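# Hang the three-ball basket by its cord on the peg

## Task

Get the basket suspended from the stand's peg by its cord handle, with all three balls still inside it.

## Robot and tools

Robot: two seven-joint arms, left_arm and right_arm, each ending in a two-finger gripper whose fingers can fold. Cameras, each 672x504: cam_head_left, cam_head_right, cam_high, cam_low, cam_left_wrist, cam_right_wrist.

Frame: everything uses the scene frame. Origin is at table-top height, halfway between the nominal arm bases; +x points out over the table, +y toward the left_arm side, +z up. Arm names do not match image left/right. Real bases sit slightly off nominal; a BASES line, if shown, gives their calibrated spots. Printed hand positions can be a few cm wrong, more at long reach. On the gripper itself, fingers extend along its +z and close along its y. end_effector_position is the point between the pads when closed; fingertips sit about 33 mm past it for pad gaps up to 40 mm, shrinking to about 9 mm when wide open.

The 18-number row (both tools): always 18 numbers in [-1, 1], even if one arm idles. Order: left dx, dy, dz, rx, ry, rz, gripper position, force_limit, speed, then the same nine for the right arm. The six pose numbers are offsets, not poses: measured along scene axes from that arm's Hand target as it stood when the action or move began. Scale: 1.0 = 0.6 m for dx, dy, dz and 180 degrees for the rotation; rx, ry, rz form one rotation vector, turning about the Hand target point. A translation longer than 1.0 may be shortened. Repeating an offset moves further; all zeros re-requests the current Hand target. The three gripper numbers are absolute settings: position +1 = open 140 mm, about -0.8 = pads touching, -1 = close until blocked. force_limit (with speed -1, parts up to 40 mm): about 14 N at -1, 40 N at 0, 58 N at +1. speed: about 30 mm/s at -1, 140 at 0, 250 at +1; a quick close from a cm or more away squeezes harder (about 64 N at 0, 116 N at +1 on rigid parts). Both start at +1. To leave a gripper untouched, resend its last three numbers; 0 is a real command.

execute_actions: actions = list of actions; each action is a list of up to 15 rows, one row per 1/30 s step. Fewer rows: the last one repeats to fill the 15 steps (0.5 s). Every row in an action is relative to that action's starting Hand target. An empty list just returns state and images. cameras: omit, null or ["all"] for all, [] for none; an unknown name voids the call.

move: target = one row, or a list of up to 15 rows, every one offset from the same starting Hand targets (not chained). speed in m/s, 0.002 to 2 (default 0.25), one value or one per target; turning is capped at twice that in rad/s and at 2.5 rad/s. blend in m rounds corners at intermediate targets (default 0). blocking=false gives a result after about 0.5 s while motion continues. Paths are straight, ignore obstacles and the other arm, last 0.5 to 10 s, and the gripper lags and drifts more when fast. Gripper numbers of the first target go out at the start; gripper changes on later targets apply on arrival once everything is still. The "move:" line reports the ending (done, off_target, moving, held, fault) and limits (paced = pose clipped, held = steps withheld). done means at rest within 3 mm and 2 degrees; neither done nor off_target tells you about contact.

wait: seconds 0 to 10; arms keep their last command and a running move goes on. stop: brakes a running move (needs room); fingers keep moving. zoom_image: camera plus region [x0, y0, x1, y1] in pixels, at most 504x504, from that camera's latest image, which must be in the newest result. clear_fault: arm = left_arm or right_arm; clears a reported torque or force fault only. finished_scene: scene = the current scene number; irreversible, so call it only once the basket hangs steadily on the peg with the robot off it.

Results: end_effector_position (m) and end_effector_quat_wxyz, Hand target (base for next offsets), Tool commands. object_status: 0 moving, 1 blocked while opening, 2 blocked while closing (a grip), 3 reached the command or pads met (thin items may still be held); it can lag 0.2 to 1.7 s after contact. position_measured is in counts: 3 open, 75 about 100 mm, 139 about 60 mm, 200 about 20 mm, 230 pads together. Also joint positions, velocities ("within noise" means still), torques (positive toward larger angle, with offsets and noise), external torque estimates (an outside push toward a larger angle lowers them; held weight included), and flange force along gripper x y z (includes held weight; noisy when accelerating; exactly zero near a singular pose). execute_actions also lists positions at some steps.

Control behaviour: each step, commanded orientation is clipped to 32 degrees from the measured one; position wins when both cannot be met. The gripper often stops short; resend the gap as an offset. Large rotations can swing the elbow. A blocked arm keeps pushing; to relieve it, command a target back past the gripper.

Gripping: hold parts with the outer quarter of the pads. Nearer the palm, fingers fold and narrow parts slip or release. Fingers pressed tip-first on a surface fold easily unless fully closed. For a firmer grip raise force_limit and switch position between -1 and -0.98, or reopen 1 cm or more and close faster. To soften, open and close slowly.

Avoid: contact force of 40 N on any part of an arm (held weight counts) or joint load limits (waist 35, shoulder 35, upper arm roll 32, elbow 30, forearm roll 12, wrist pitch 12, wrist roll 12 N m), which stop the arm until clear_fault; after a force fault, release a held part first. Joint ranges (rad): waist -2.901..2.901, shoulder -1.836..1.836, upper arm roll -2.901..2.901, elbow -3.077..-0.117 (straight -0.467), forearm roll -2.876..2.876, wrist pitch 0.440..4.622, wrist roll -3.051..3.051; crossing one or exceeding joint speed by over 10% also faults. The clearance check does not prevent gripper-to-gripper collisions; never close on the other arm's fingers. Do not drop things, release moving parts, slam, squeeze parts still resting on something, or swing loads fast; anything falling off the table fails the task, and balls must stay in the basket. Loose objects may occasionally get nudged. Holding loads, stretching out or pushing at unreachable poses heats motors: MOTOR HOT warns, and an OVER-TEMPERATURE FAULT brakes the arm 30 to 60 s or more.

Each tool is called after "Emit:" in YAML: its name, and indented under it one key for each argument.

## Session

Emit:
execute_actions:
  actions: []

Scene clock: 0.00 s.
left_arm: end_effector_position=(+0.4773, +0.4353, +0.3098) position_measured=3 object_status=3 end_effector_quat_wxyz=(-0.019, +0.708, -0.695, -0.125) | right_arm: end_effector_position=(+0.6350, -0.2883, +0.2445) position_measured=3 object_status=3 end_effector_quat_wxyz=(+0.029, -0.321, +0.875, +0.361)
Joint positions: left_arm=[-0.094 -0.065 -0.024 -1.93 0.181 1.686 -0.181] | right_arm=[-0.111 0.345 -0.059 -1.699 0.692 1.663 0.526]
Joint velocities: within noise
Joint torques (N m): no reading
External joint torques (N m): no reading
Flange force (N): no reading
Hand target: left_arm +0.4773, +0.4353, +0.3098; -0.019, +0.708, -0.695, -0.125 | right_arm +0.6350, -0.2883, +0.2445; +0.029, -0.321, +0.875, +0.361
Tool commands: left_gripper/position=+1.0 left_gripper/force_limit=+1.0 left_gripper/speed=+1.0 right_gripper/position=+1.0 right_gripper/force_limit=+1.0 right_gripper/speed=+1.0

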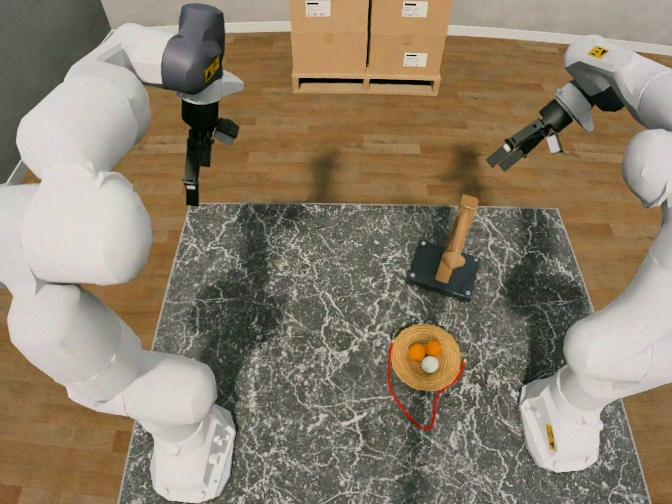

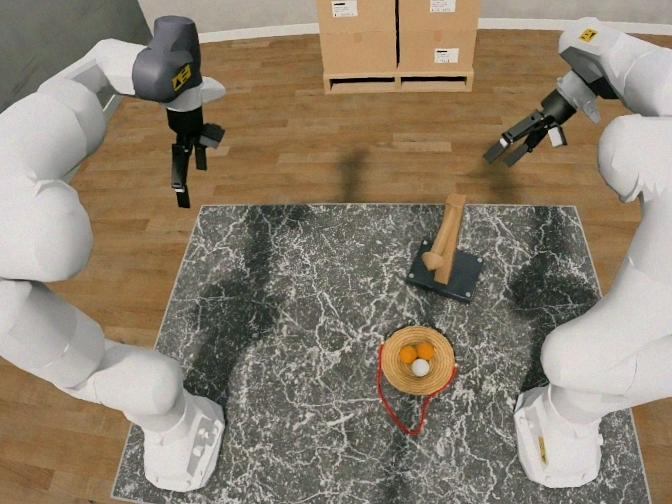

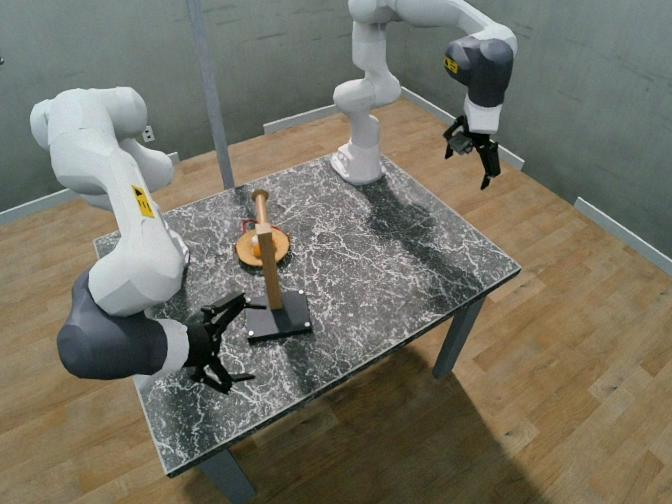

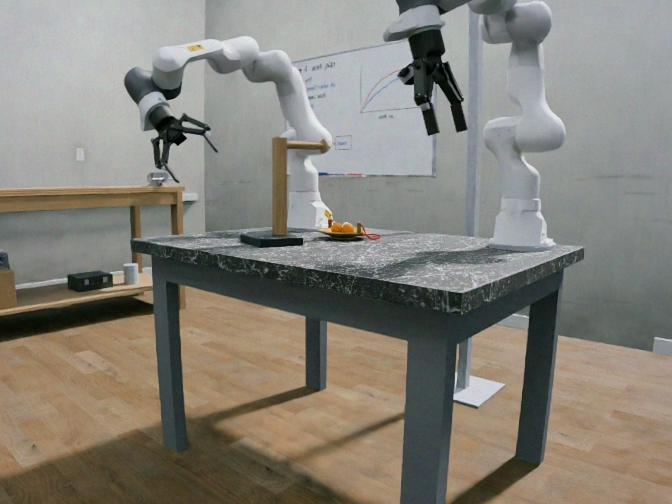

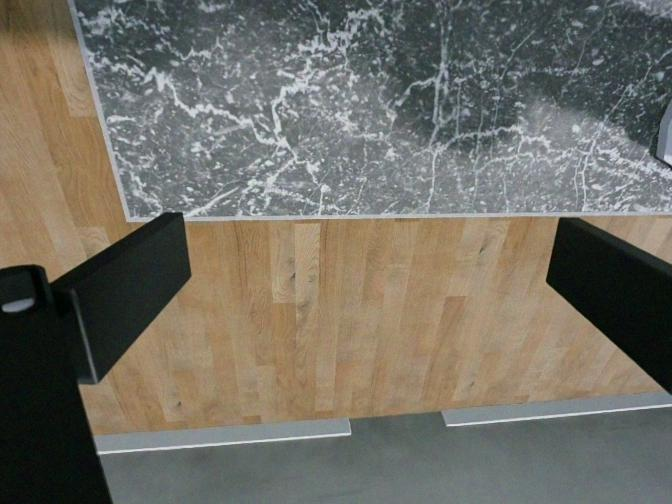

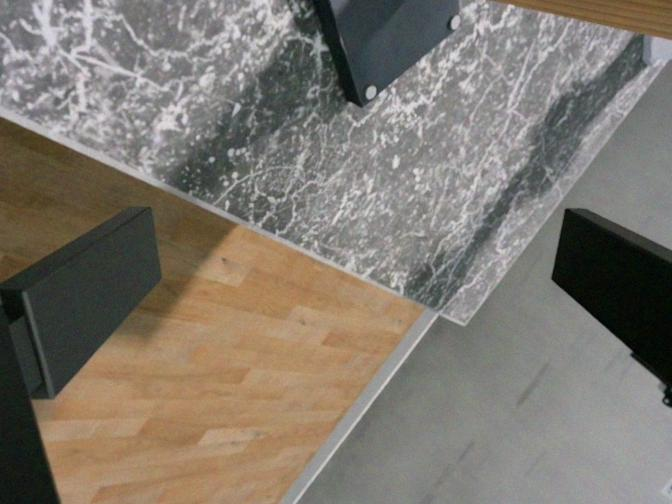

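Emit:
zoom_image:
  camera: "cam_head_left"
  region: [360, 180, 520, 440]

Emit:
zoom_image:
  camera: "cam_high"
  region: [200, 170, 340, 360]

Emit:
zoom_image:
  camera: "cam_low"
  region: [220, 110, 420, 270]

Scaled by 1.938 from the camera's 672x504 image, which has a finer 960x720 frame.

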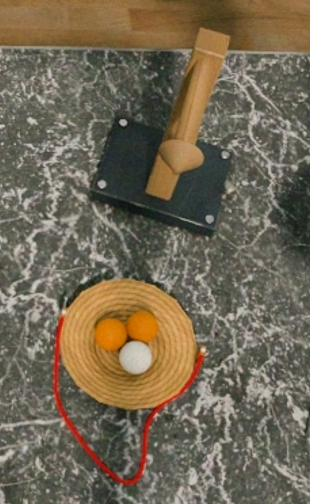

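Scaled by 2.653 from the camera's 672x504 image, which has a finer 960x720 frame.

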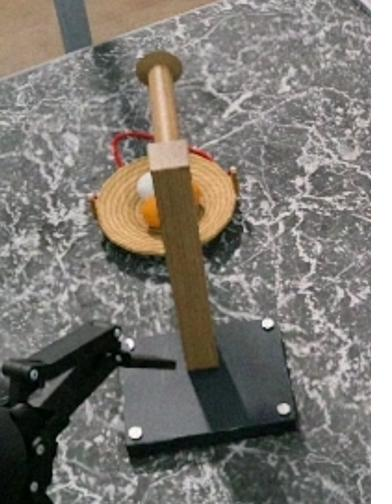

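Scaled by 2.520 from the camera's 672x504 image, which has a finer 960x720 frame.

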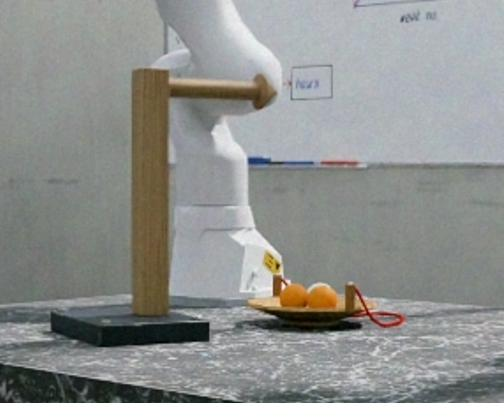

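Emit:
move:
  target:
    - [0,0,0,0,0,0,1,1,1,-0.392,-0.153,0.2925,-0.1853,-0.1577,0.2631,-0.29,0,0]
  speed: [0.3]

Scene clock: 260.93 s.
left_arm: end_effector_position=(+0.4773, +0.4353, +0.3098) position_measured=3 object_status=3 end_effector_quat_wxyz=(-0.019, +0.708, -0.695, -0.125) | right_arm: end_effector_position=(+0.4010, -0.3791, +0.4202) position_measured=165 object_status=3 end_effector_quat_wxyz=(-0.001, +0.705, -0.709, +0.000)
Joint positions: left_arm=[-0.094 -0.065 -0.024 -1.93 0.181 1.686 -0.181] | right_arm=[0.05 -0.641 -0.003 -2.192 0.001 1.552 0.085]
Joint velocities: left_arm=[within noise] | right_arm=[-0.001 0.001 -0.002 -0.001 -0.001 0 -0.006]
Joint torques (N m): left_arm=[0.01 -32.01 0.44 24.44 1.12 2.07 0.03] | right_arm=[0 -10.14 -0.59 22.33 0.39 2.5 -0.13]
External joint torques (N m): left_arm=[0.05 -1.97 0.51 -0.01 0.04 0.01 0.02] | right_arm=[0.06 -0.77 -0.03 -1.44 -0.35 -0.06 -0.13]
Flange force (N): left_arm=[-1.5 5.9 0.7] | right_arm=[1.0 5.3 4.9]
Hand target: left_arm +0.4773, +0.4353, +0.3098; -0.019, +0.708, -0.695, -0.125 | right_arm +0.3998, -0.3801, +0.4200; +0.000, +0.707, -0.707, +0.000
Off the commanded pose: left_arm 0.000 m, 0 deg | right_arm 0.002 m, 0 deg.
move: done

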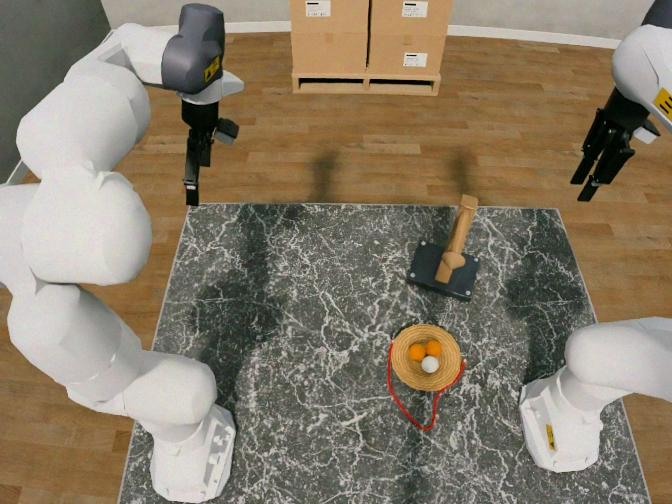

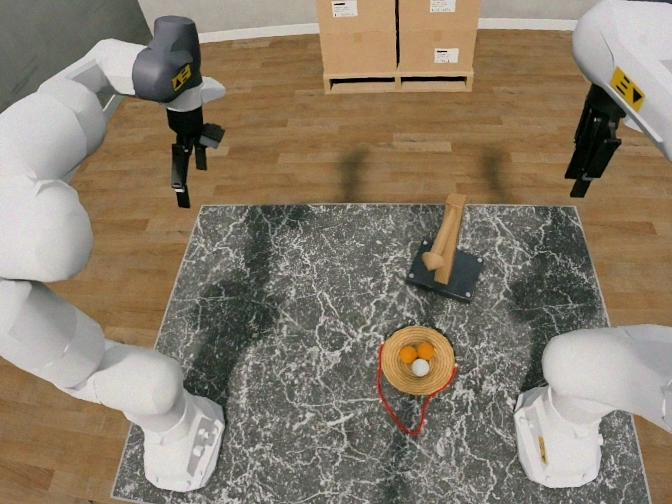

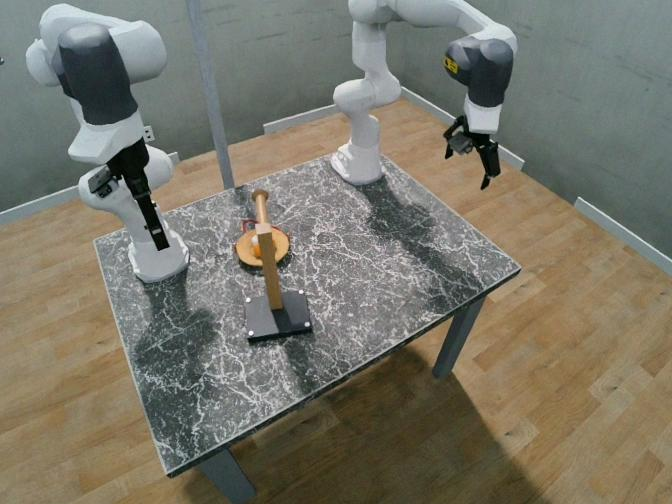

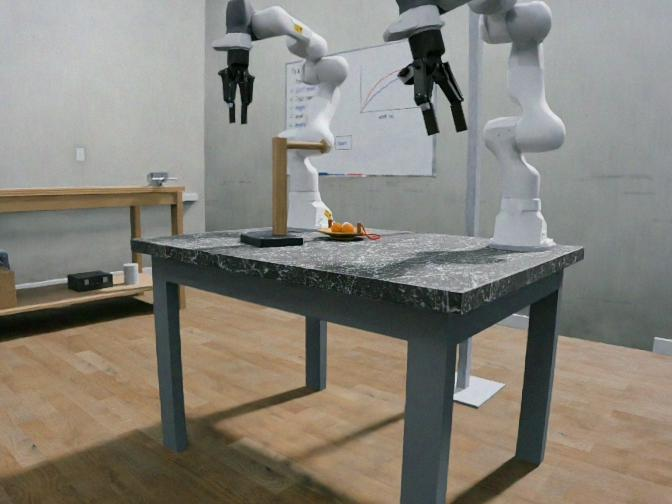

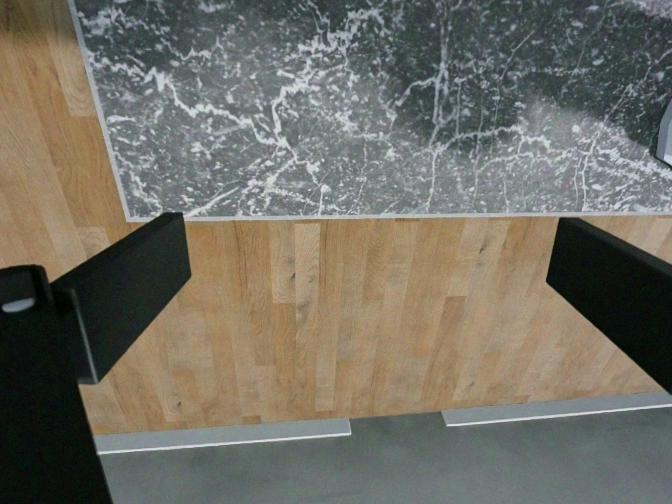

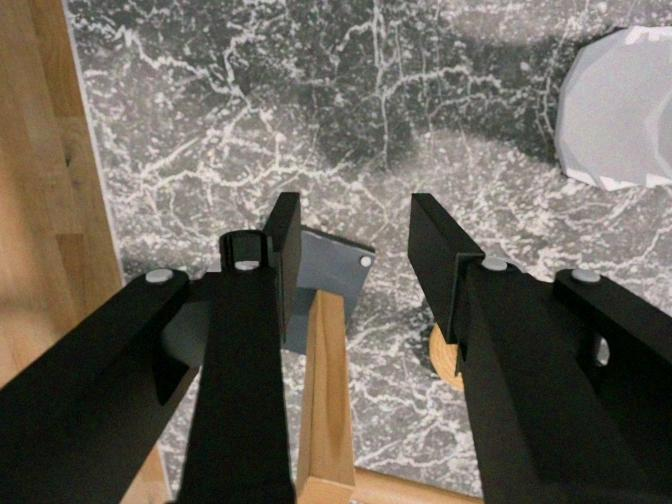

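Emit:
move:
  target:
    - [0,0,0,0,0,0,1,1,1,-0.4667,0.4,-0.0667,0,0,0,-0.29,0,0]
  speed: [0.3]

Scene clock: 306.67 s.
left_arm: end_effector_position=(+0.4773, +0.4353, +0.3098) position_measured=3 object_status=3 end_effector_quat_wxyz=(-0.019, +0.708, -0.695, -0.125) | right_arm: end_effector_position=(+0.1210, -0.1407, +0.3798) position_measured=165 object_status=3 end_effector_quat_wxyz=(+0.000, +0.709, -0.705, +0.000)
Joint positions: left_arm=[-0.094 -0.065 -0.024 -1.93 0.181 1.686 -0.181] | right_arm=[0.133 -1.229 0.568 -2.39 0.559 1.268 0.554]
Joint velocities: left_arm=[within noise] | right_arm=[0 0.001 -0.001 0 -0.001 0 0.007]
Joint torques (N m): left_arm=[-0.01 -32 0.45 24.46 1.14 2.07 0.02] | right_arm=[-0.75 11.46 -14.11 17.2 1.28 2.43 0.13]
External joint torques (N m): left_arm=[-0.15 -1.82 0.34 -0.04 0.03 0.01 0.01] | right_arm=[-0.78 -0.62 0.99 -0.34 0.56 -0.08 0.13]
Flange force (N): left_arm=[-1.1 5.6 0.7] | right_arm=[-2.2 1.1 2.9]
Hand target: left_arm +0.4773, +0.4353, +0.3098; -0.019, +0.708, -0.695, -0.125 | right_arm +0.1198, -0.1401, +0.3800; +0.000, +0.707, -0.707, +0.000
Off the commanded pose: left_arm 0.000 m, 0 deg | right_arm 0.001 m, 0 deg.
move: done

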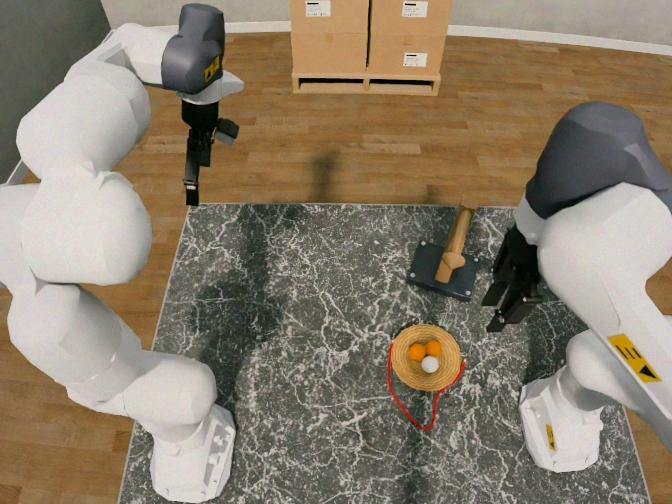

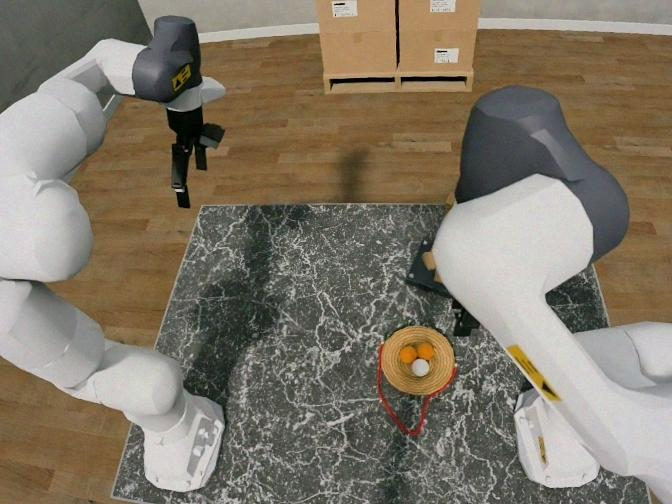

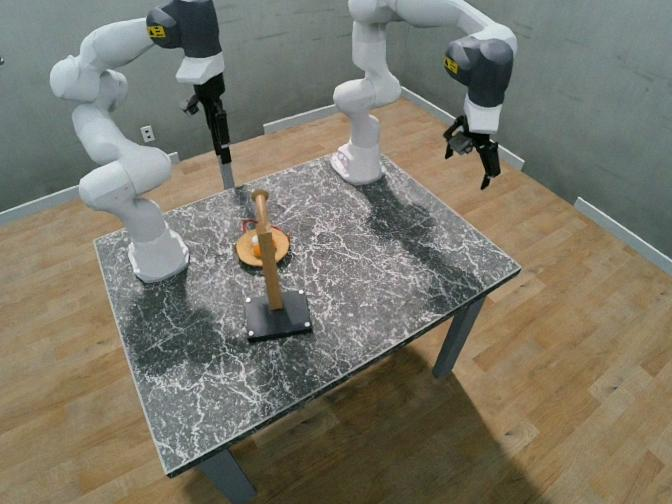

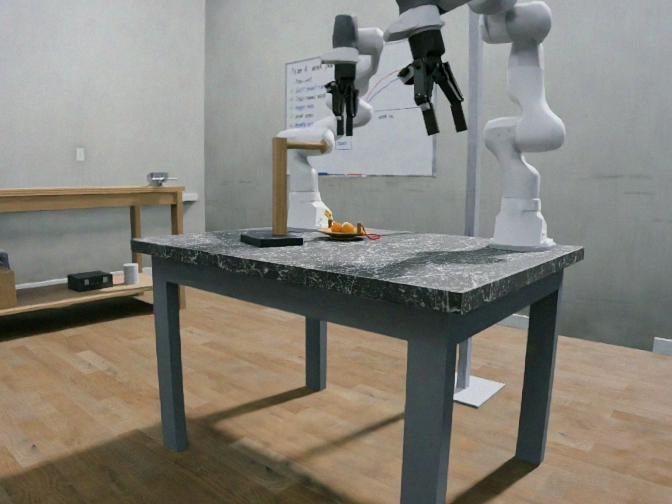

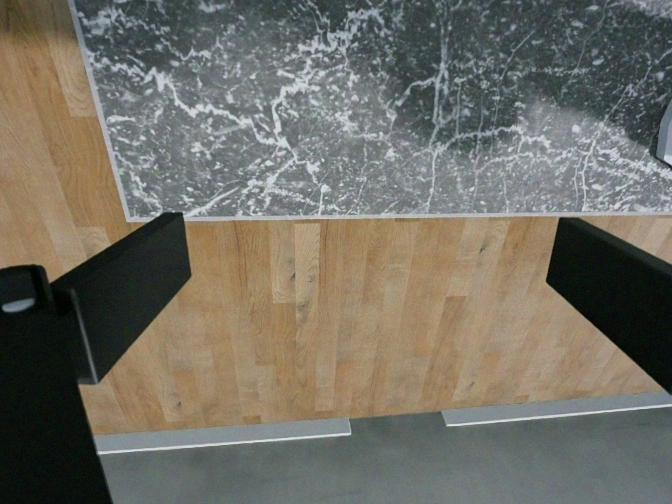

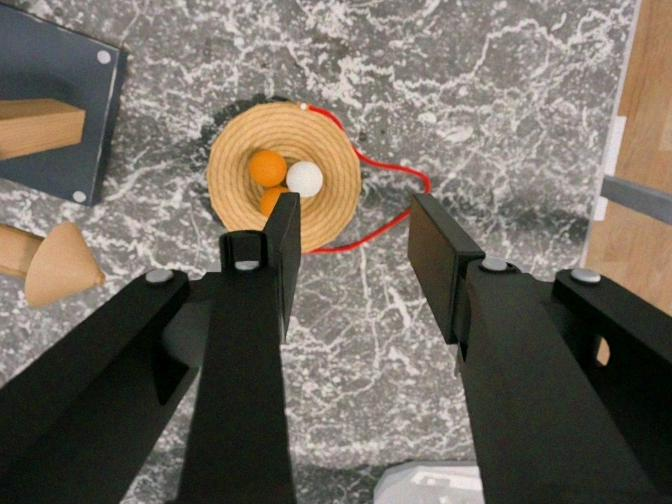

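Emit:
move:
  target:
    - [0,0,0,0,0,0,1,1,1,-0.0167,0.2,0,0,0,0,-0.29,0,0]
  speed: [0.3]
  cameras: ["cam_right_wrist","cam_head_left"]

Emit:
zoom_image:
  camera: "cam_right_wrist"
  region: [150, 0, 500, 250]

Scene clock: 402.50 s.
left_arm: end_effector_position=(+0.4773, +0.4353, +0.3098) position_measured=3 object_status=3 end_effector_quat_wxyz=(-0.019, +0.708, -0.695, -0.125) | right_arm: end_effector_position=(+0.1108, -0.0208, +0.3800) position_measured=165 object_status=3 end_effector_quat_wxyz=(+0.000, +0.709, -0.705, +0.000)
Joint positions: left_arm=[-0.094 -0.065 -0.024 -1.93 0.181 1.686 -0.181] | right_arm=[-0.032 -1.08 0.824 -2.145 0.731 1.321 0.683]
Joint velocities: left_arm=[within noise] | right_arm=[0.001 0 0 0.001 0 -0.002 0.006]
Joint torques (N m): left_arm=[-0.04 -31.99 0.43 24.44 1.12 2.07 0.02] | right_arm=[-0.74 13.23 -19.57 15.38 1.28 2.54 0.24]
External joint torques (N m): left_arm=[-0.12 -1.9 0.37 -0.02 0.03 0.01 0.01] | right_arm=[-0.65 -0.75 1.1 -0.25 0.56 0.04 0.24]
Flange force (N): left_arm=[-1.1 5.8 0.7] | right_arm=[-2.5 0.6 2.8]
Hand target: left_arm +0.4773, +0.4353, +0.3098; -0.019, +0.708, -0.695, -0.125 | right_arm +0.1098, -0.0201, +0.3800; +0.000, +0.707, -0.707, +0.000
Off the commanded pose: left_arm 0.000 m, 0 deg | right_arm 0.001 m, 0 deg.
move: done
Images, in order (width x height): cam_head_left 672x504, cam_right_wrist 672x504.

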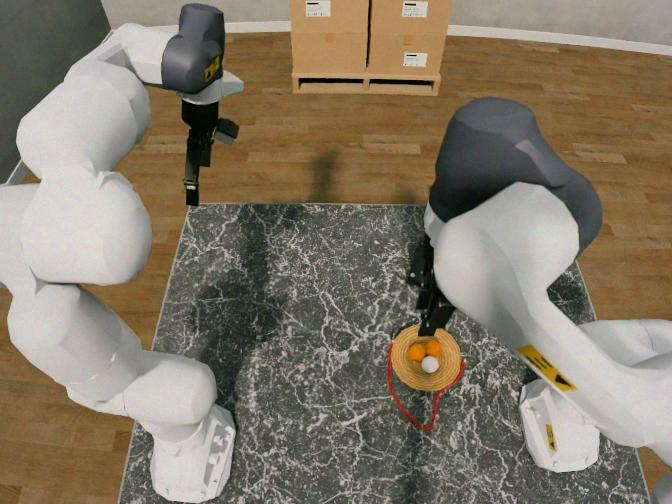

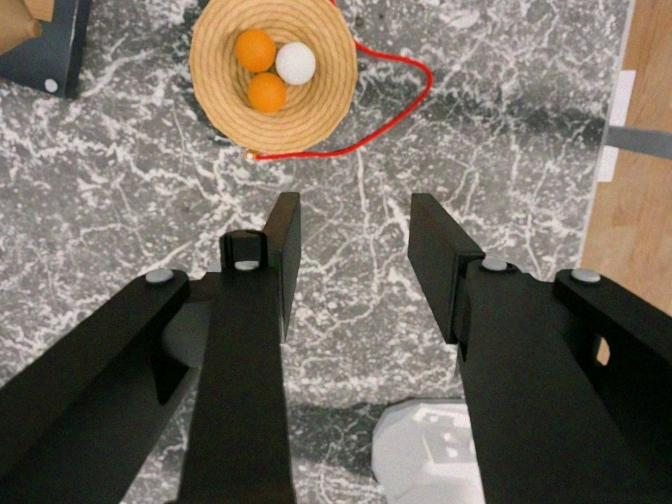

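Scaled by 1.440 from the camera's 672x504 image, which has a finer 960x720 frame.

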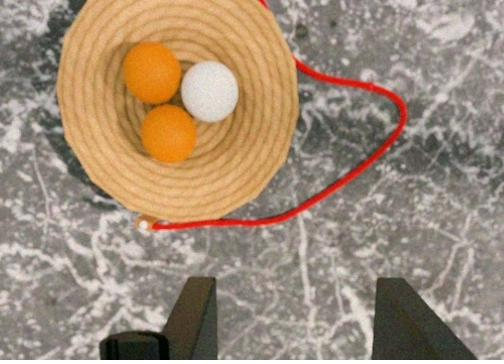

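Emit:
move:
  target:
    - [0,0,0,0,0,0,1,1,1,-0.1167,-0.075,-0.3,0,0,-0.1056,-0.29,0,0]
  speed: [0.25]
  cameras: ["cam_right_wrist","cam_head_left","cam_head_right"]

Scene clock: 457.63 s.
left_arm: end_effector_position=(+0.4773, +0.4353, +0.3098) position_measured=3 object_status=3 end_effector_quat_wxyz=(-0.019, +0.708, -0.695, -0.125) | right_arm: end_effector_position=(+0.0403, -0.0649, +0.2007) position_measured=165 object_status=3 end_effector_quat_wxyz=(+0.001, -0.583, +0.812, +0.000)
Joint positions: left_arm=[-0.094 -0.065 -0.024 -1.93 0.181 1.686 -0.181] | right_arm=[0.184 -1.554 1.045 -2.623 1.095 1.337 0.997]
Joint velocities: left_arm=[within noise] | right_arm=[0.001 0 0 -0.001 0 0 0.006]
Joint torques (N m): left_arm=[-0.01 -31.99 0.43 24.46 1.12 2.06 -0.01] | right_arm=[-0.54 16.52 -21.18 8.43 1.3 2.41 0.19]
External joint torques (N m): left_arm=[0.04 -2.14 0.51 0.14 0.04 0.01 -0.02] | right_arm=[-0.55 -0.27 0.85 -0.65 0.55 -0.06 0.19]
Flange force (N): left_arm=[-1.5 6.0 0.4] | right_arm=[-1.1 0.2 4.1]
Hand target: left_arm +0.4773, +0.4353, +0.3098; -0.019, +0.708, -0.695, -0.125 | right_arm +0.0398, -0.0651, +0.2000; +0.000, -0.581, +0.814, +0.000
Off the commanded pose: left_arm 0.000 m, 0 deg | right_arm 0.001 m, 0 deg.
move: done
Images, in order (width x height): cam_head_left 672x504, cam_head_right 672x504, cam_right_wrist 672x504.

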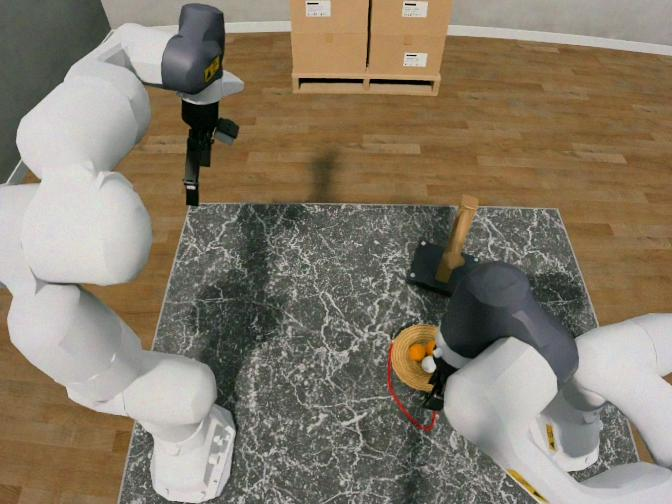

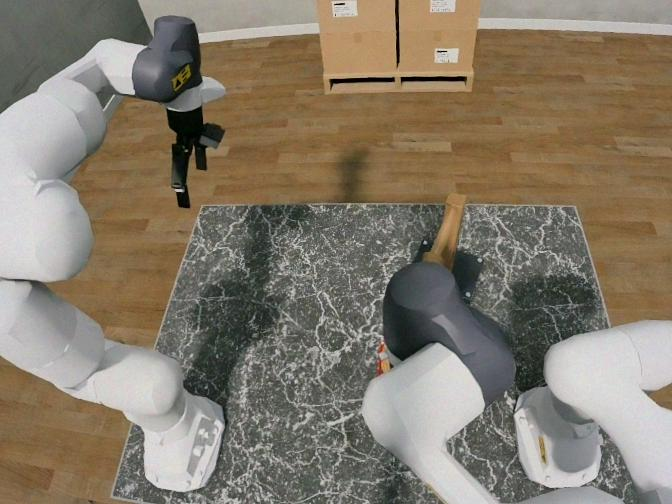

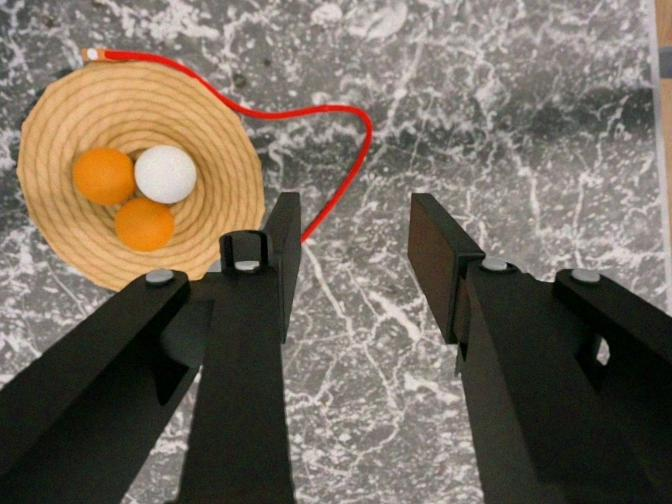

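Emit:
move:
  target:
    - [0,0,0,0,0,0,1,1,1,0,0,-0.1667,0,0,0,-0.29,0,0]
  speed: [0.15]
  cameras: ["cam_right_wrist","cam_head_left","cam_low","cam_high"]

Scene clock: 468.83 s.
left_arm: end_effector_position=(+0.4773, +0.4353, +0.3098) position_measured=3 object_status=3 end_effector_quat_wxyz=(-0.019, +0.708, -0.695, -0.125) | right_arm: end_effector_position=(+0.0391, -0.0661, +0.1000) position_measured=165 object_status=3 end_effector_quat_wxyz=(-0.002, -0.582, +0.813, -0.001)
Joint positions: left_arm=[-0.094 -0.065 -0.024 -1.93 0.181 1.686 -0.181] | right_arm=[0.259 -1.622 1.331 -2.745 1.367 1.427 1.006]
Joint velocities: within noise
Joint torques (N m): left_arm=[-0.02 -31.98 0.42 24.43 1.13 2.08 0.02] | right_arm=[-0.36 15.01 -21.6 3.45 1.38 2.94 0.19]
External joint torques (N m): left_arm=[-0.1 -2.01 0.37 0.05 0.03 0.03 0.01] | right_arm=[-0.39 -0.33 0.76 -0.4 0.62 0.49 0.19]
Flange force (N): left_arm=[-1.2 5.9 0.6] | right_arm=[-0.9 -0.2 5.0]
Hand target: left_arm +0.4773, +0.4353, +0.3098; -0.019, +0.708, -0.695, -0.125 | right_arm +0.0398, -0.0651, +0.1000; +0.000, -0.581, +0.814, +0.000
Off the commanded pose: left_arm 0.000 m, 0 deg | right_arm 0.001 m, 0 deg.
move: done
Images, in order (width x height): cam_head_left 672x504, cam_high 672x504, cam_low 672x504, cam_right_wrist 672x504.

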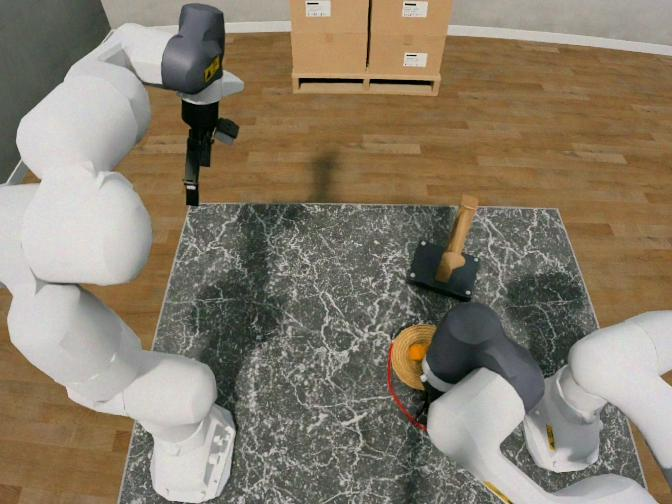

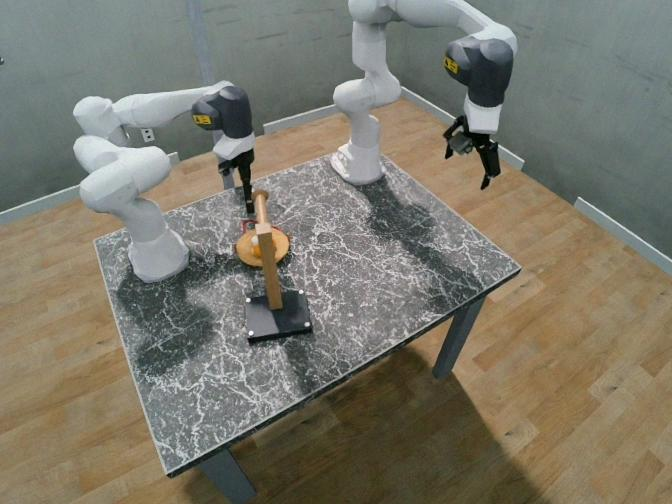

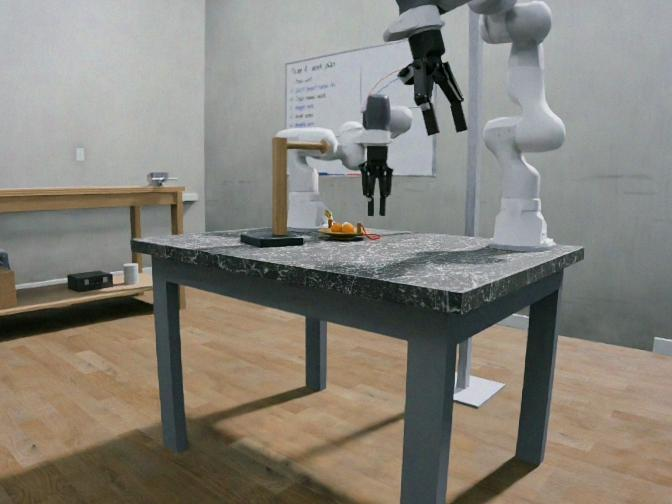

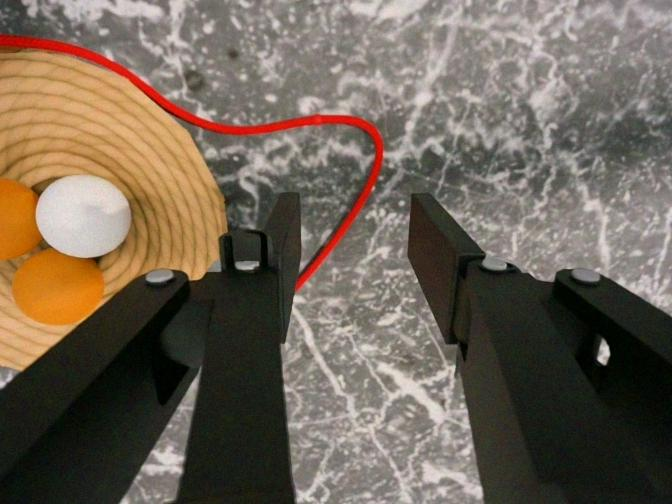

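Emit:
move:
  target:
    - [0,0,0,0,0,0,1,1,1,-0.0203,0.0687,-0.0833,0,0,0,-1,-1,0]
  speed: [0.1]
  cameras: ["cam_right_wrist","cam_low"]

Scene clock: 493.73 s.
left_arm: end_effector_position=(+0.4773, +0.4353, +0.3098) position_measured=3 object_status=3 end_effector_quat_wxyz=(-0.019, +0.708, -0.695, -0.125) | right_arm: end_effector_position=(+0.0269, -0.0256, +0.0500) position_measured=233 object_status=3 end_effector_quat_wxyz=(-0.002, -0.583, +0.813, -0.001)
Joint positions: left_arm=[-0.094 -0.065 -0.024 -1.93 0.181 1.686 -0.181] | right_arm=[0.192 -1.627 1.499 -2.646 1.534 1.482 1.045]
Joint velocities: left_arm=[within noise] | right_arm=[0 0 0 0.001 0.002 0.002 0.006]
Joint torques (N m): left_arm=[-0.04 -32.03 0.42 24.44 1.13 2.07 -0.02] | right_arm=[-0.7 16.44 -23.94 0.87 1.33 2.94 0.17]
External joint torques (N m): left_arm=[-0.01 -2.07 0.49 0.03 0.04 0.01 -0.02] | right_arm=[-0.68 -0.36 0.81 0.61 0.58 0.49 0.17]
Flange force (N): left_arm=[-1.4 6.1 0.6] | right_arm=[-4.2 0.3 4.2]
Hand target: left_arm +0.4773, +0.4353, +0.3098; -0.019, +0.708, -0.695, -0.125 | right_arm +0.0276, -0.0239, +0.0500; +0.000, -0.581, +0.814, +0.000
Off the commanded pose: left_arm 0.000 m, 0 deg | right_arm 0.002 m, 0 deg.
move: done
Images, in order (width x height): cam_low 672x504, cam_right_wrist 672x504.

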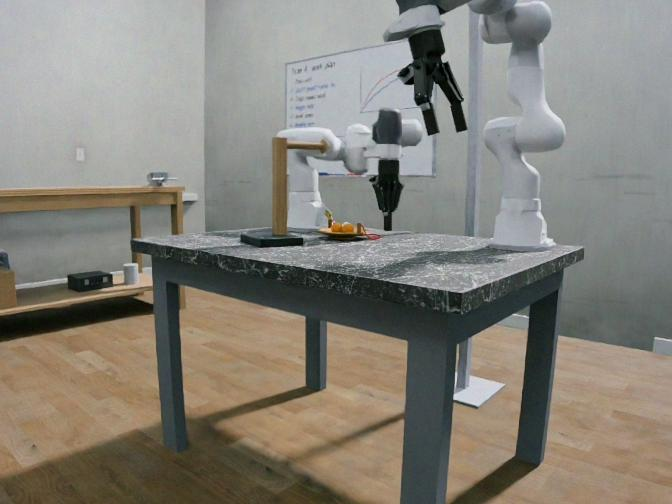

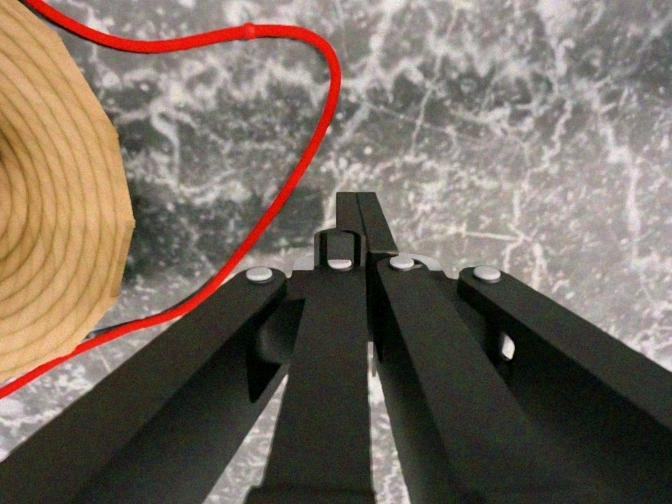

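Emit:
zoom_image:
  camera: "cam_right_wrist"
  region: [180, 0, 400, 220]

Emit:
zoom_image:
  camera: "cam_low"
  region: [300, 150, 440, 260]

Scaled by 2.291 from the camera's 672x504 image, which has a finer 960x720 frame.

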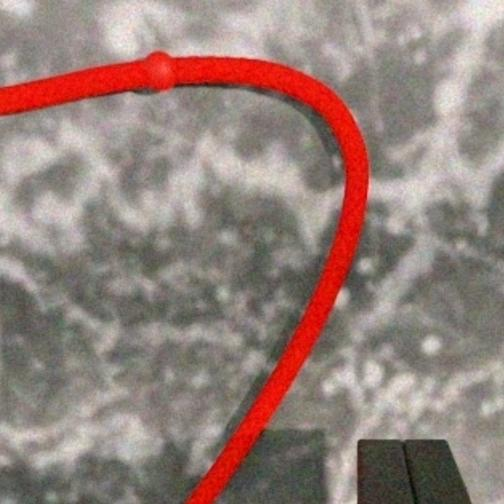

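Scaled by 3.600 from the camera's 672x504 image, which has a finer 960x720 frame.

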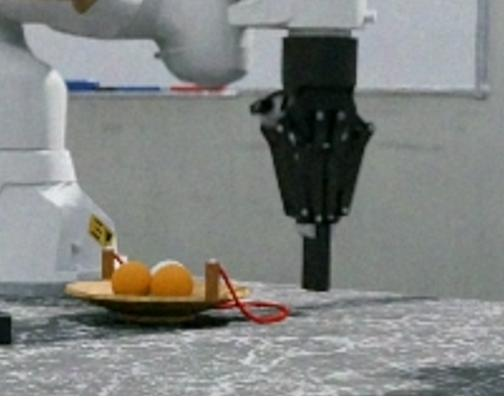

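Emit:
move:
  target:
    - [0,0,0,0,0,0,1,1,1,0,0,-0.02,0,0,0,-1,-1,0]
  speed: [0.03]
  cameras: ["cam_right_wrist"]

Scene clock: 513.77 s.
left_arm: end_effector_position=(+0.4773, +0.4353, +0.3098) position_measured=3 object_status=3 end_effector_quat_wxyz=(-0.019, +0.708, -0.695, -0.125) | right_arm: end_effector_position=(+0.0270, -0.0249, +0.0380) position_measured=233 object_status=3 end_effector_quat_wxyz=(-0.002, -0.582, +0.813, -0.001)
Joint positions: left_arm=[-0.094 -0.065 -0.024 -1.93 0.181 1.686 -0.181] | right_arm=[0.193 -1.632 1.534 -2.646 1.567 1.495 1.048]
Joint velocities: within noise
Joint torques (N m): left_arm=[-0.02 -32.05 0.4 24.45 1.14 2.06 -0.01] | right_arm=[-0.01 16.37 -24.02 -0.51 1.31 2.93 0.16]
External joint torques (N m): left_arm=[-0.1 -2.23 0.35 0.15 0.05 0.02 -0.02] | right_arm=[-0.07 -0.36 0.74 -0.15 0.55 0.49 0.16]
Flange force (N): left_arm=[-1.2 6.3 0.3] | right_arm=[0.2 0.2 4.4]
Hand target: left_arm +0.4773, +0.4353, +0.3098; -0.019, +0.708, -0.695, -0.125 | right_arm +0.0276, -0.0239, +0.0380; +0.000, -0.581, +0.814, +0.000
Off the commanded pose: left_arm 0.000 m, 0 deg | right_arm 0.001 m, 0 deg.
move: done
Images, in order (width x height): cam_right_wrist 672x504.

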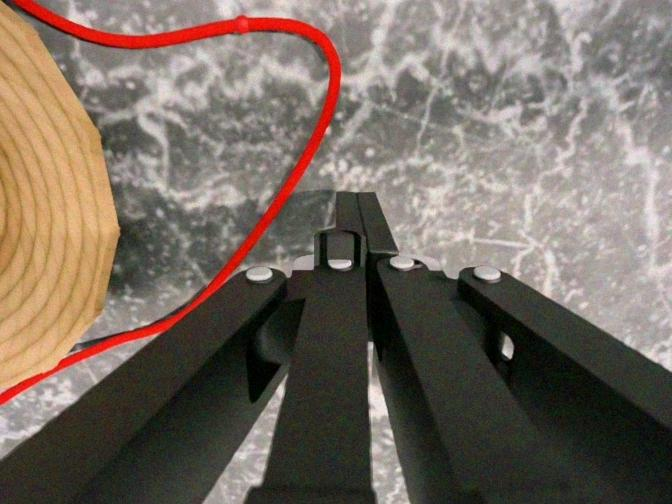

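Emit:
move:
  target:
    - [0,0,0,0,0,0,1,1,1,0,0,-0.005,0,0,0,-1,-1,0]
  speed: [0.02]
  cameras: []

Emit:
move:
  target:
    - [0,0,0,0,0,0,1,1,1,0,0,-0.004,0,0,0,-1,-1,0]
  speed: [0.02]
  cameras: []

Scene clock: 523.83 s.
left_arm: end_effector_position=(+0.4773, +0.4353, +0.3098) position_measured=3 object_status=3 end_effector_quat_wxyz=(-0.019, +0.708, -0.695, -0.125) | right_arm: end_effector_position=(+0.0270, -0.0248, +0.0350) position_measured=233 object_status=3 end_effector_quat_wxyz=(-0.002, -0.582, +0.813, -0.001)
Joint positions: left_arm=[-0.094 -0.065 -0.024 -1.93 0.181 1.686 -0.181] | right_arm=[0.194 -1.633 1.543 -2.647 1.575 1.498 1.049]
Joint velocities: within noise
Joint torques (N m): left_arm=[0.03 -32.01 0.43 24.43 1.13 2.07 -0.03] | right_arm=[-0.04 16.53 -23.95 -0.71 1.31 2.97 0.17]
External joint torques (N m): left_arm=[0 -1.87 0.43 -0.03 0.04 0.02 -0.04] | right_arm=[-0.07 -0.19 0.83 -0.17 0.55 0.52 0.17]
Flange force (N): left_arm=[-1.2 5.7 0.8] | right_arm=[0.3 0.1 4.6]
Hand target: left_arm +0.4773, +0.4353, +0.3098; -0.019, +0.708, -0.695, -0.125 | right_arm +0.0276, -0.0239, +0.0350; +0.000, -0.581, +0.814, +0.000
Off the commanded pose: left_arm 0.000 m, 0 deg | right_arm 0.001 m, 0 deg.
move: done
No camera images: "cameras" was empty.

Scene clock: 524.53 s.
left_arm: end_effector_position=(+0.4773, +0.4353, +0.3098) position_measured=3 object_status=3 end_effector_quat_wxyz=(-0.019, +0.708, -0.695, -0.125) | right_arm: end_effector_position=(+0.0270, -0.0248, +0.0326) position_measured=233 object_status=3 end_effector_quat_wxyz=(-0.002, -0.582, +0.813, -0.001)
Joint positions: left_arm=[-0.094 -0.065 -0.024 -1.93 0.181 1.686 -0.181] | right_arm=[0.194 -1.635 1.55 -2.647 1.582 1.5 1.049]
Joint velocities: within noise
Joint torques (N m): left_arm=[-0.03 -31.97 0.44 24.47 1.14 2.08 0.01] | right_arm=[-0.1 16.25 -23.94 -0.87 1.37 2.96 0.16]
External joint torques (N m): left_arm=[-0.07 -1.79 0.43 -0.04 0.04 0.02 0] | right_arm=[0.02 -0.44 0.82 -0.05 0.62 0.51 0.16]
Flange force (N): left_arm=[-1.2 5.5 0.8] | right_arm=[0.3 0.4 4.8]
Hand target: left_arm +0.4773, +0.4353, +0.3098; -0.019, +0.708, -0.695, -0.125 | right_arm +0.0276, -0.0239, +0.0326; +0.000, -0.581, +0.814, +0.000
Off the commanded pose: left_arm 0.000 m, 0 deg | right_arm 0.001 m, 0 deg.
move: done
No camera images: "cameras" was empty.

Emit:
move:
  target:
    - [0,0,0,0,0,0,1,1,1,0,0,-0.004,0,0,0,-1,-1,0]
  speed: [0.02]
  cameras: []

Emit:
move:
  target:
    - [0,0,0,0,0,0,1,1,1,0,0,-0.004,0,0,0,-1,-1,0]
  speed: [0.02]
  cameras: ["cam_right_wrist"]

Scene clock: 533.83 s.
left_arm: end_effector_position=(+0.4773, +0.4353, +0.3098) position_measured=3 object_status=3 end_effector_quat_wxyz=(-0.019, +0.708, -0.695, -0.125) | right_arm: end_effector_position=(+0.0270, -0.0248, +0.0302) position_measured=233 object_status=3 end_effector_quat_wxyz=(-0.002, -0.582, +0.813, -0.001)
Joint positions: left_arm=[-0.094 -0.065 -0.024 -1.93 0.181 1.686 -0.181] | right_arm=[0.195 -1.636 1.557 -2.647 1.589 1.503 1.05]
Joint velocities: within noise
Joint torques (N m): left_arm=[-0.03 -32.02 0.4 24.46 1.13 2.06 0] | right_arm=[-0.08 16.25 -23.9 -1 1.33 2.95 0.15]
External joint torques (N m): left_arm=[0.14 -1.91 0.61 -0.02 0.05 0 -0.01] | right_arm=[-0.06 -0.43 0.89 -0.09 0.57 0.5 0.15]
Flange force (N): left_arm=[-1.6 5.8 0.8] | right_arm=[0.2 0.2 4.9]
Hand target: left_arm +0.4773, +0.4353, +0.3098; -0.019, +0.708, -0.695, -0.125 | right_arm +0.0276, -0.0239, +0.0302; +0.000, -0.581, +0.814, +0.000
Off the commanded pose: left_arm 0.000 m, 0 deg | right_arm 0.001 m, 0 deg.
move: done
No camera images: "cameras" was empty.

Scene clock: 534.53 s.
left_arm: end_effector_position=(+0.4773, +0.4353, +0.3098) position_measured=3 object_status=3 end_effector_quat_wxyz=(-0.019, +0.708, -0.695, -0.125) | right_arm: end_effector_position=(+0.0270, -0.0249, +0.0285) position_measured=233 object_status=3 end_effector_quat_wxyz=(-0.002, -0.582, +0.813, -0.001)
Joint positions: left_arm=[-0.094 -0.065 -0.024 -1.93 0.181 1.686 -0.181] | right_arm=[0.196 -1.637 1.562 -2.648 1.594 1.504 1.05]
Joint velocities: within noise
Joint torques (N m): left_arm=[0.01 -31.96 0.4 24.44 1.13 2.07 -0.02] | right_arm=[0.07 16.31 -22.73 -0.76 1.89 3.07 0.11]
External joint torques (N m): left_arm=[-0.13 -1.99 0.28 0.05 0.03 0.02 -0.03] | right_arm=[0.03 -0.38 2 0.15 1.12 0.64 0.11]
Flange force (N): left_arm=[-1.0 5.9 0.5] | right_arm=[-0.1 0.4 9.8]
Hand target: left_arm +0.4773, +0.4353, +0.3098; -0.019, +0.708, -0.695, -0.125 | right_arm +0.0276, -0.0239, +0.0278; +0.000, -0.581, +0.814, +0.000
Off the commanded pose: left_arm 0.000 m, 0 deg | right_arm 0.001 m, 0 deg.
move: done
Images, in order (width x height): cam_right_wrist 672x504.

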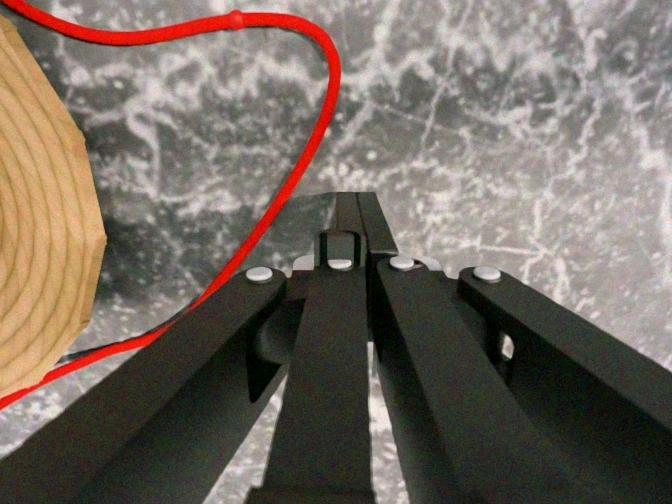

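Emit:
move:
  target:
    - [0,0,0,0,0,0,1,1,1,0,0,0.0537,0,0,0,-1,-1,0]
    - [0,0,0,0,0,0,1,1,1,0.0195,-0.056,0.0537,0,0,0,-0.29,-1,0]
  speed: [0.05, 0.1]
  cameras: ["cam_right_wrist","cam_low"]

Emit:
zoom_image:
  camera: "cam_right_wrist"
  region: [220, 80, 480, 300]

Scene clock: 562.70 s.
left_arm: end_effector_position=(+0.4773, +0.4353, +0.3098) position_measured=3 object_status=3 end_effector_quat_wxyz=(-0.019, +0.708, -0.695, -0.125) | right_arm: end_effector_position=(+0.0393, -0.0565, +0.0596) position_measured=165 object_status=0 end_effector_quat_wxyz=(+0.000, -0.579, +0.815, +0.001)
Joint positions: left_arm=[-0.094 -0.065 -0.024 -1.93 0.181 1.686 -0.181] | right_arm=[0.258 -1.633 1.466 -2.745 1.5 1.474 1.022]
Joint velocities: within noise
Joint torques (N m): left_arm=[0.01 -31.97 0.42 24.46 1.13 2.08 0.01] | right_arm=[-0.08 15.53 -22.89 0.86 0.44 2.63 -0.23]
External joint torques (N m): left_arm=[-0.07 -1.91 0.37 0.04 0.03 0.03 0] | right_arm=[-0.07 0.31 -0.02 -0.25 -0.34 0.17 -0.23]
Flange force (N): left_arm=[-1.2 5.6 0.6] | right_arm=[0.1 -1.1 -0.8]
Hand target: left_arm +0.4773, +0.4353, +0.3098; -0.019, +0.708, -0.695, -0.125 | right_arm +0.0393, -0.0575, +0.0600; +0.000, -0.581, +0.814, +0.000
Off the commanded pose: left_arm 0.000 m, 0 deg | right_arm 0.001 m, 0 deg.
move: done
Images, in order (width x height): cam_low 672x504, cam_right_wrist 672x504.

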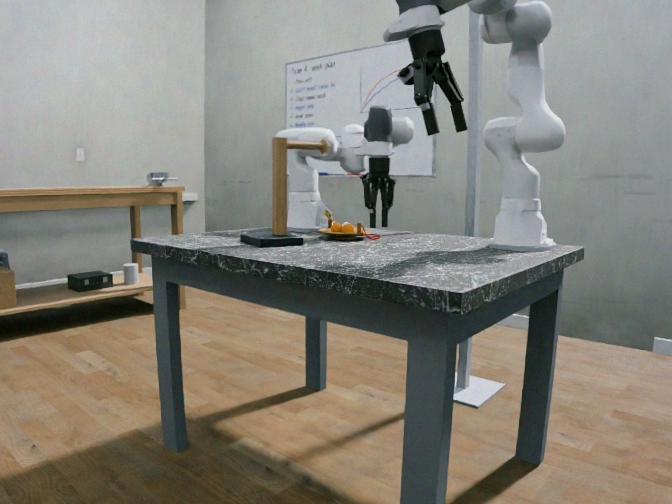

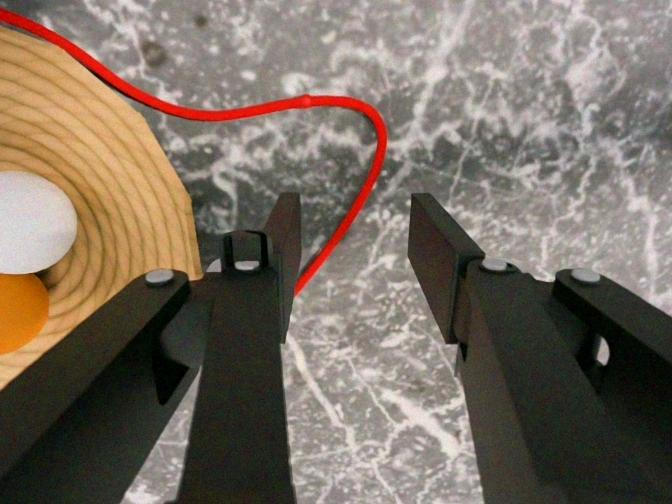

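Scaled by 1.938 from the camera's 672x504 image, which has a finer 960x720 frame.

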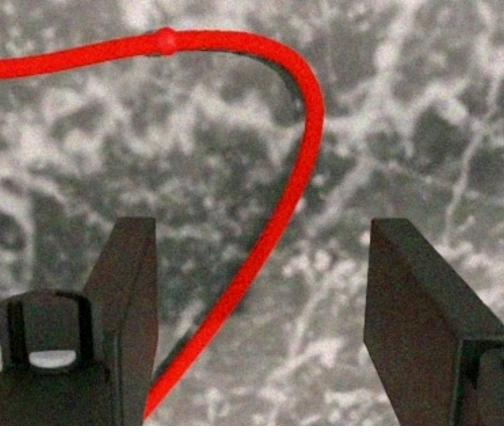

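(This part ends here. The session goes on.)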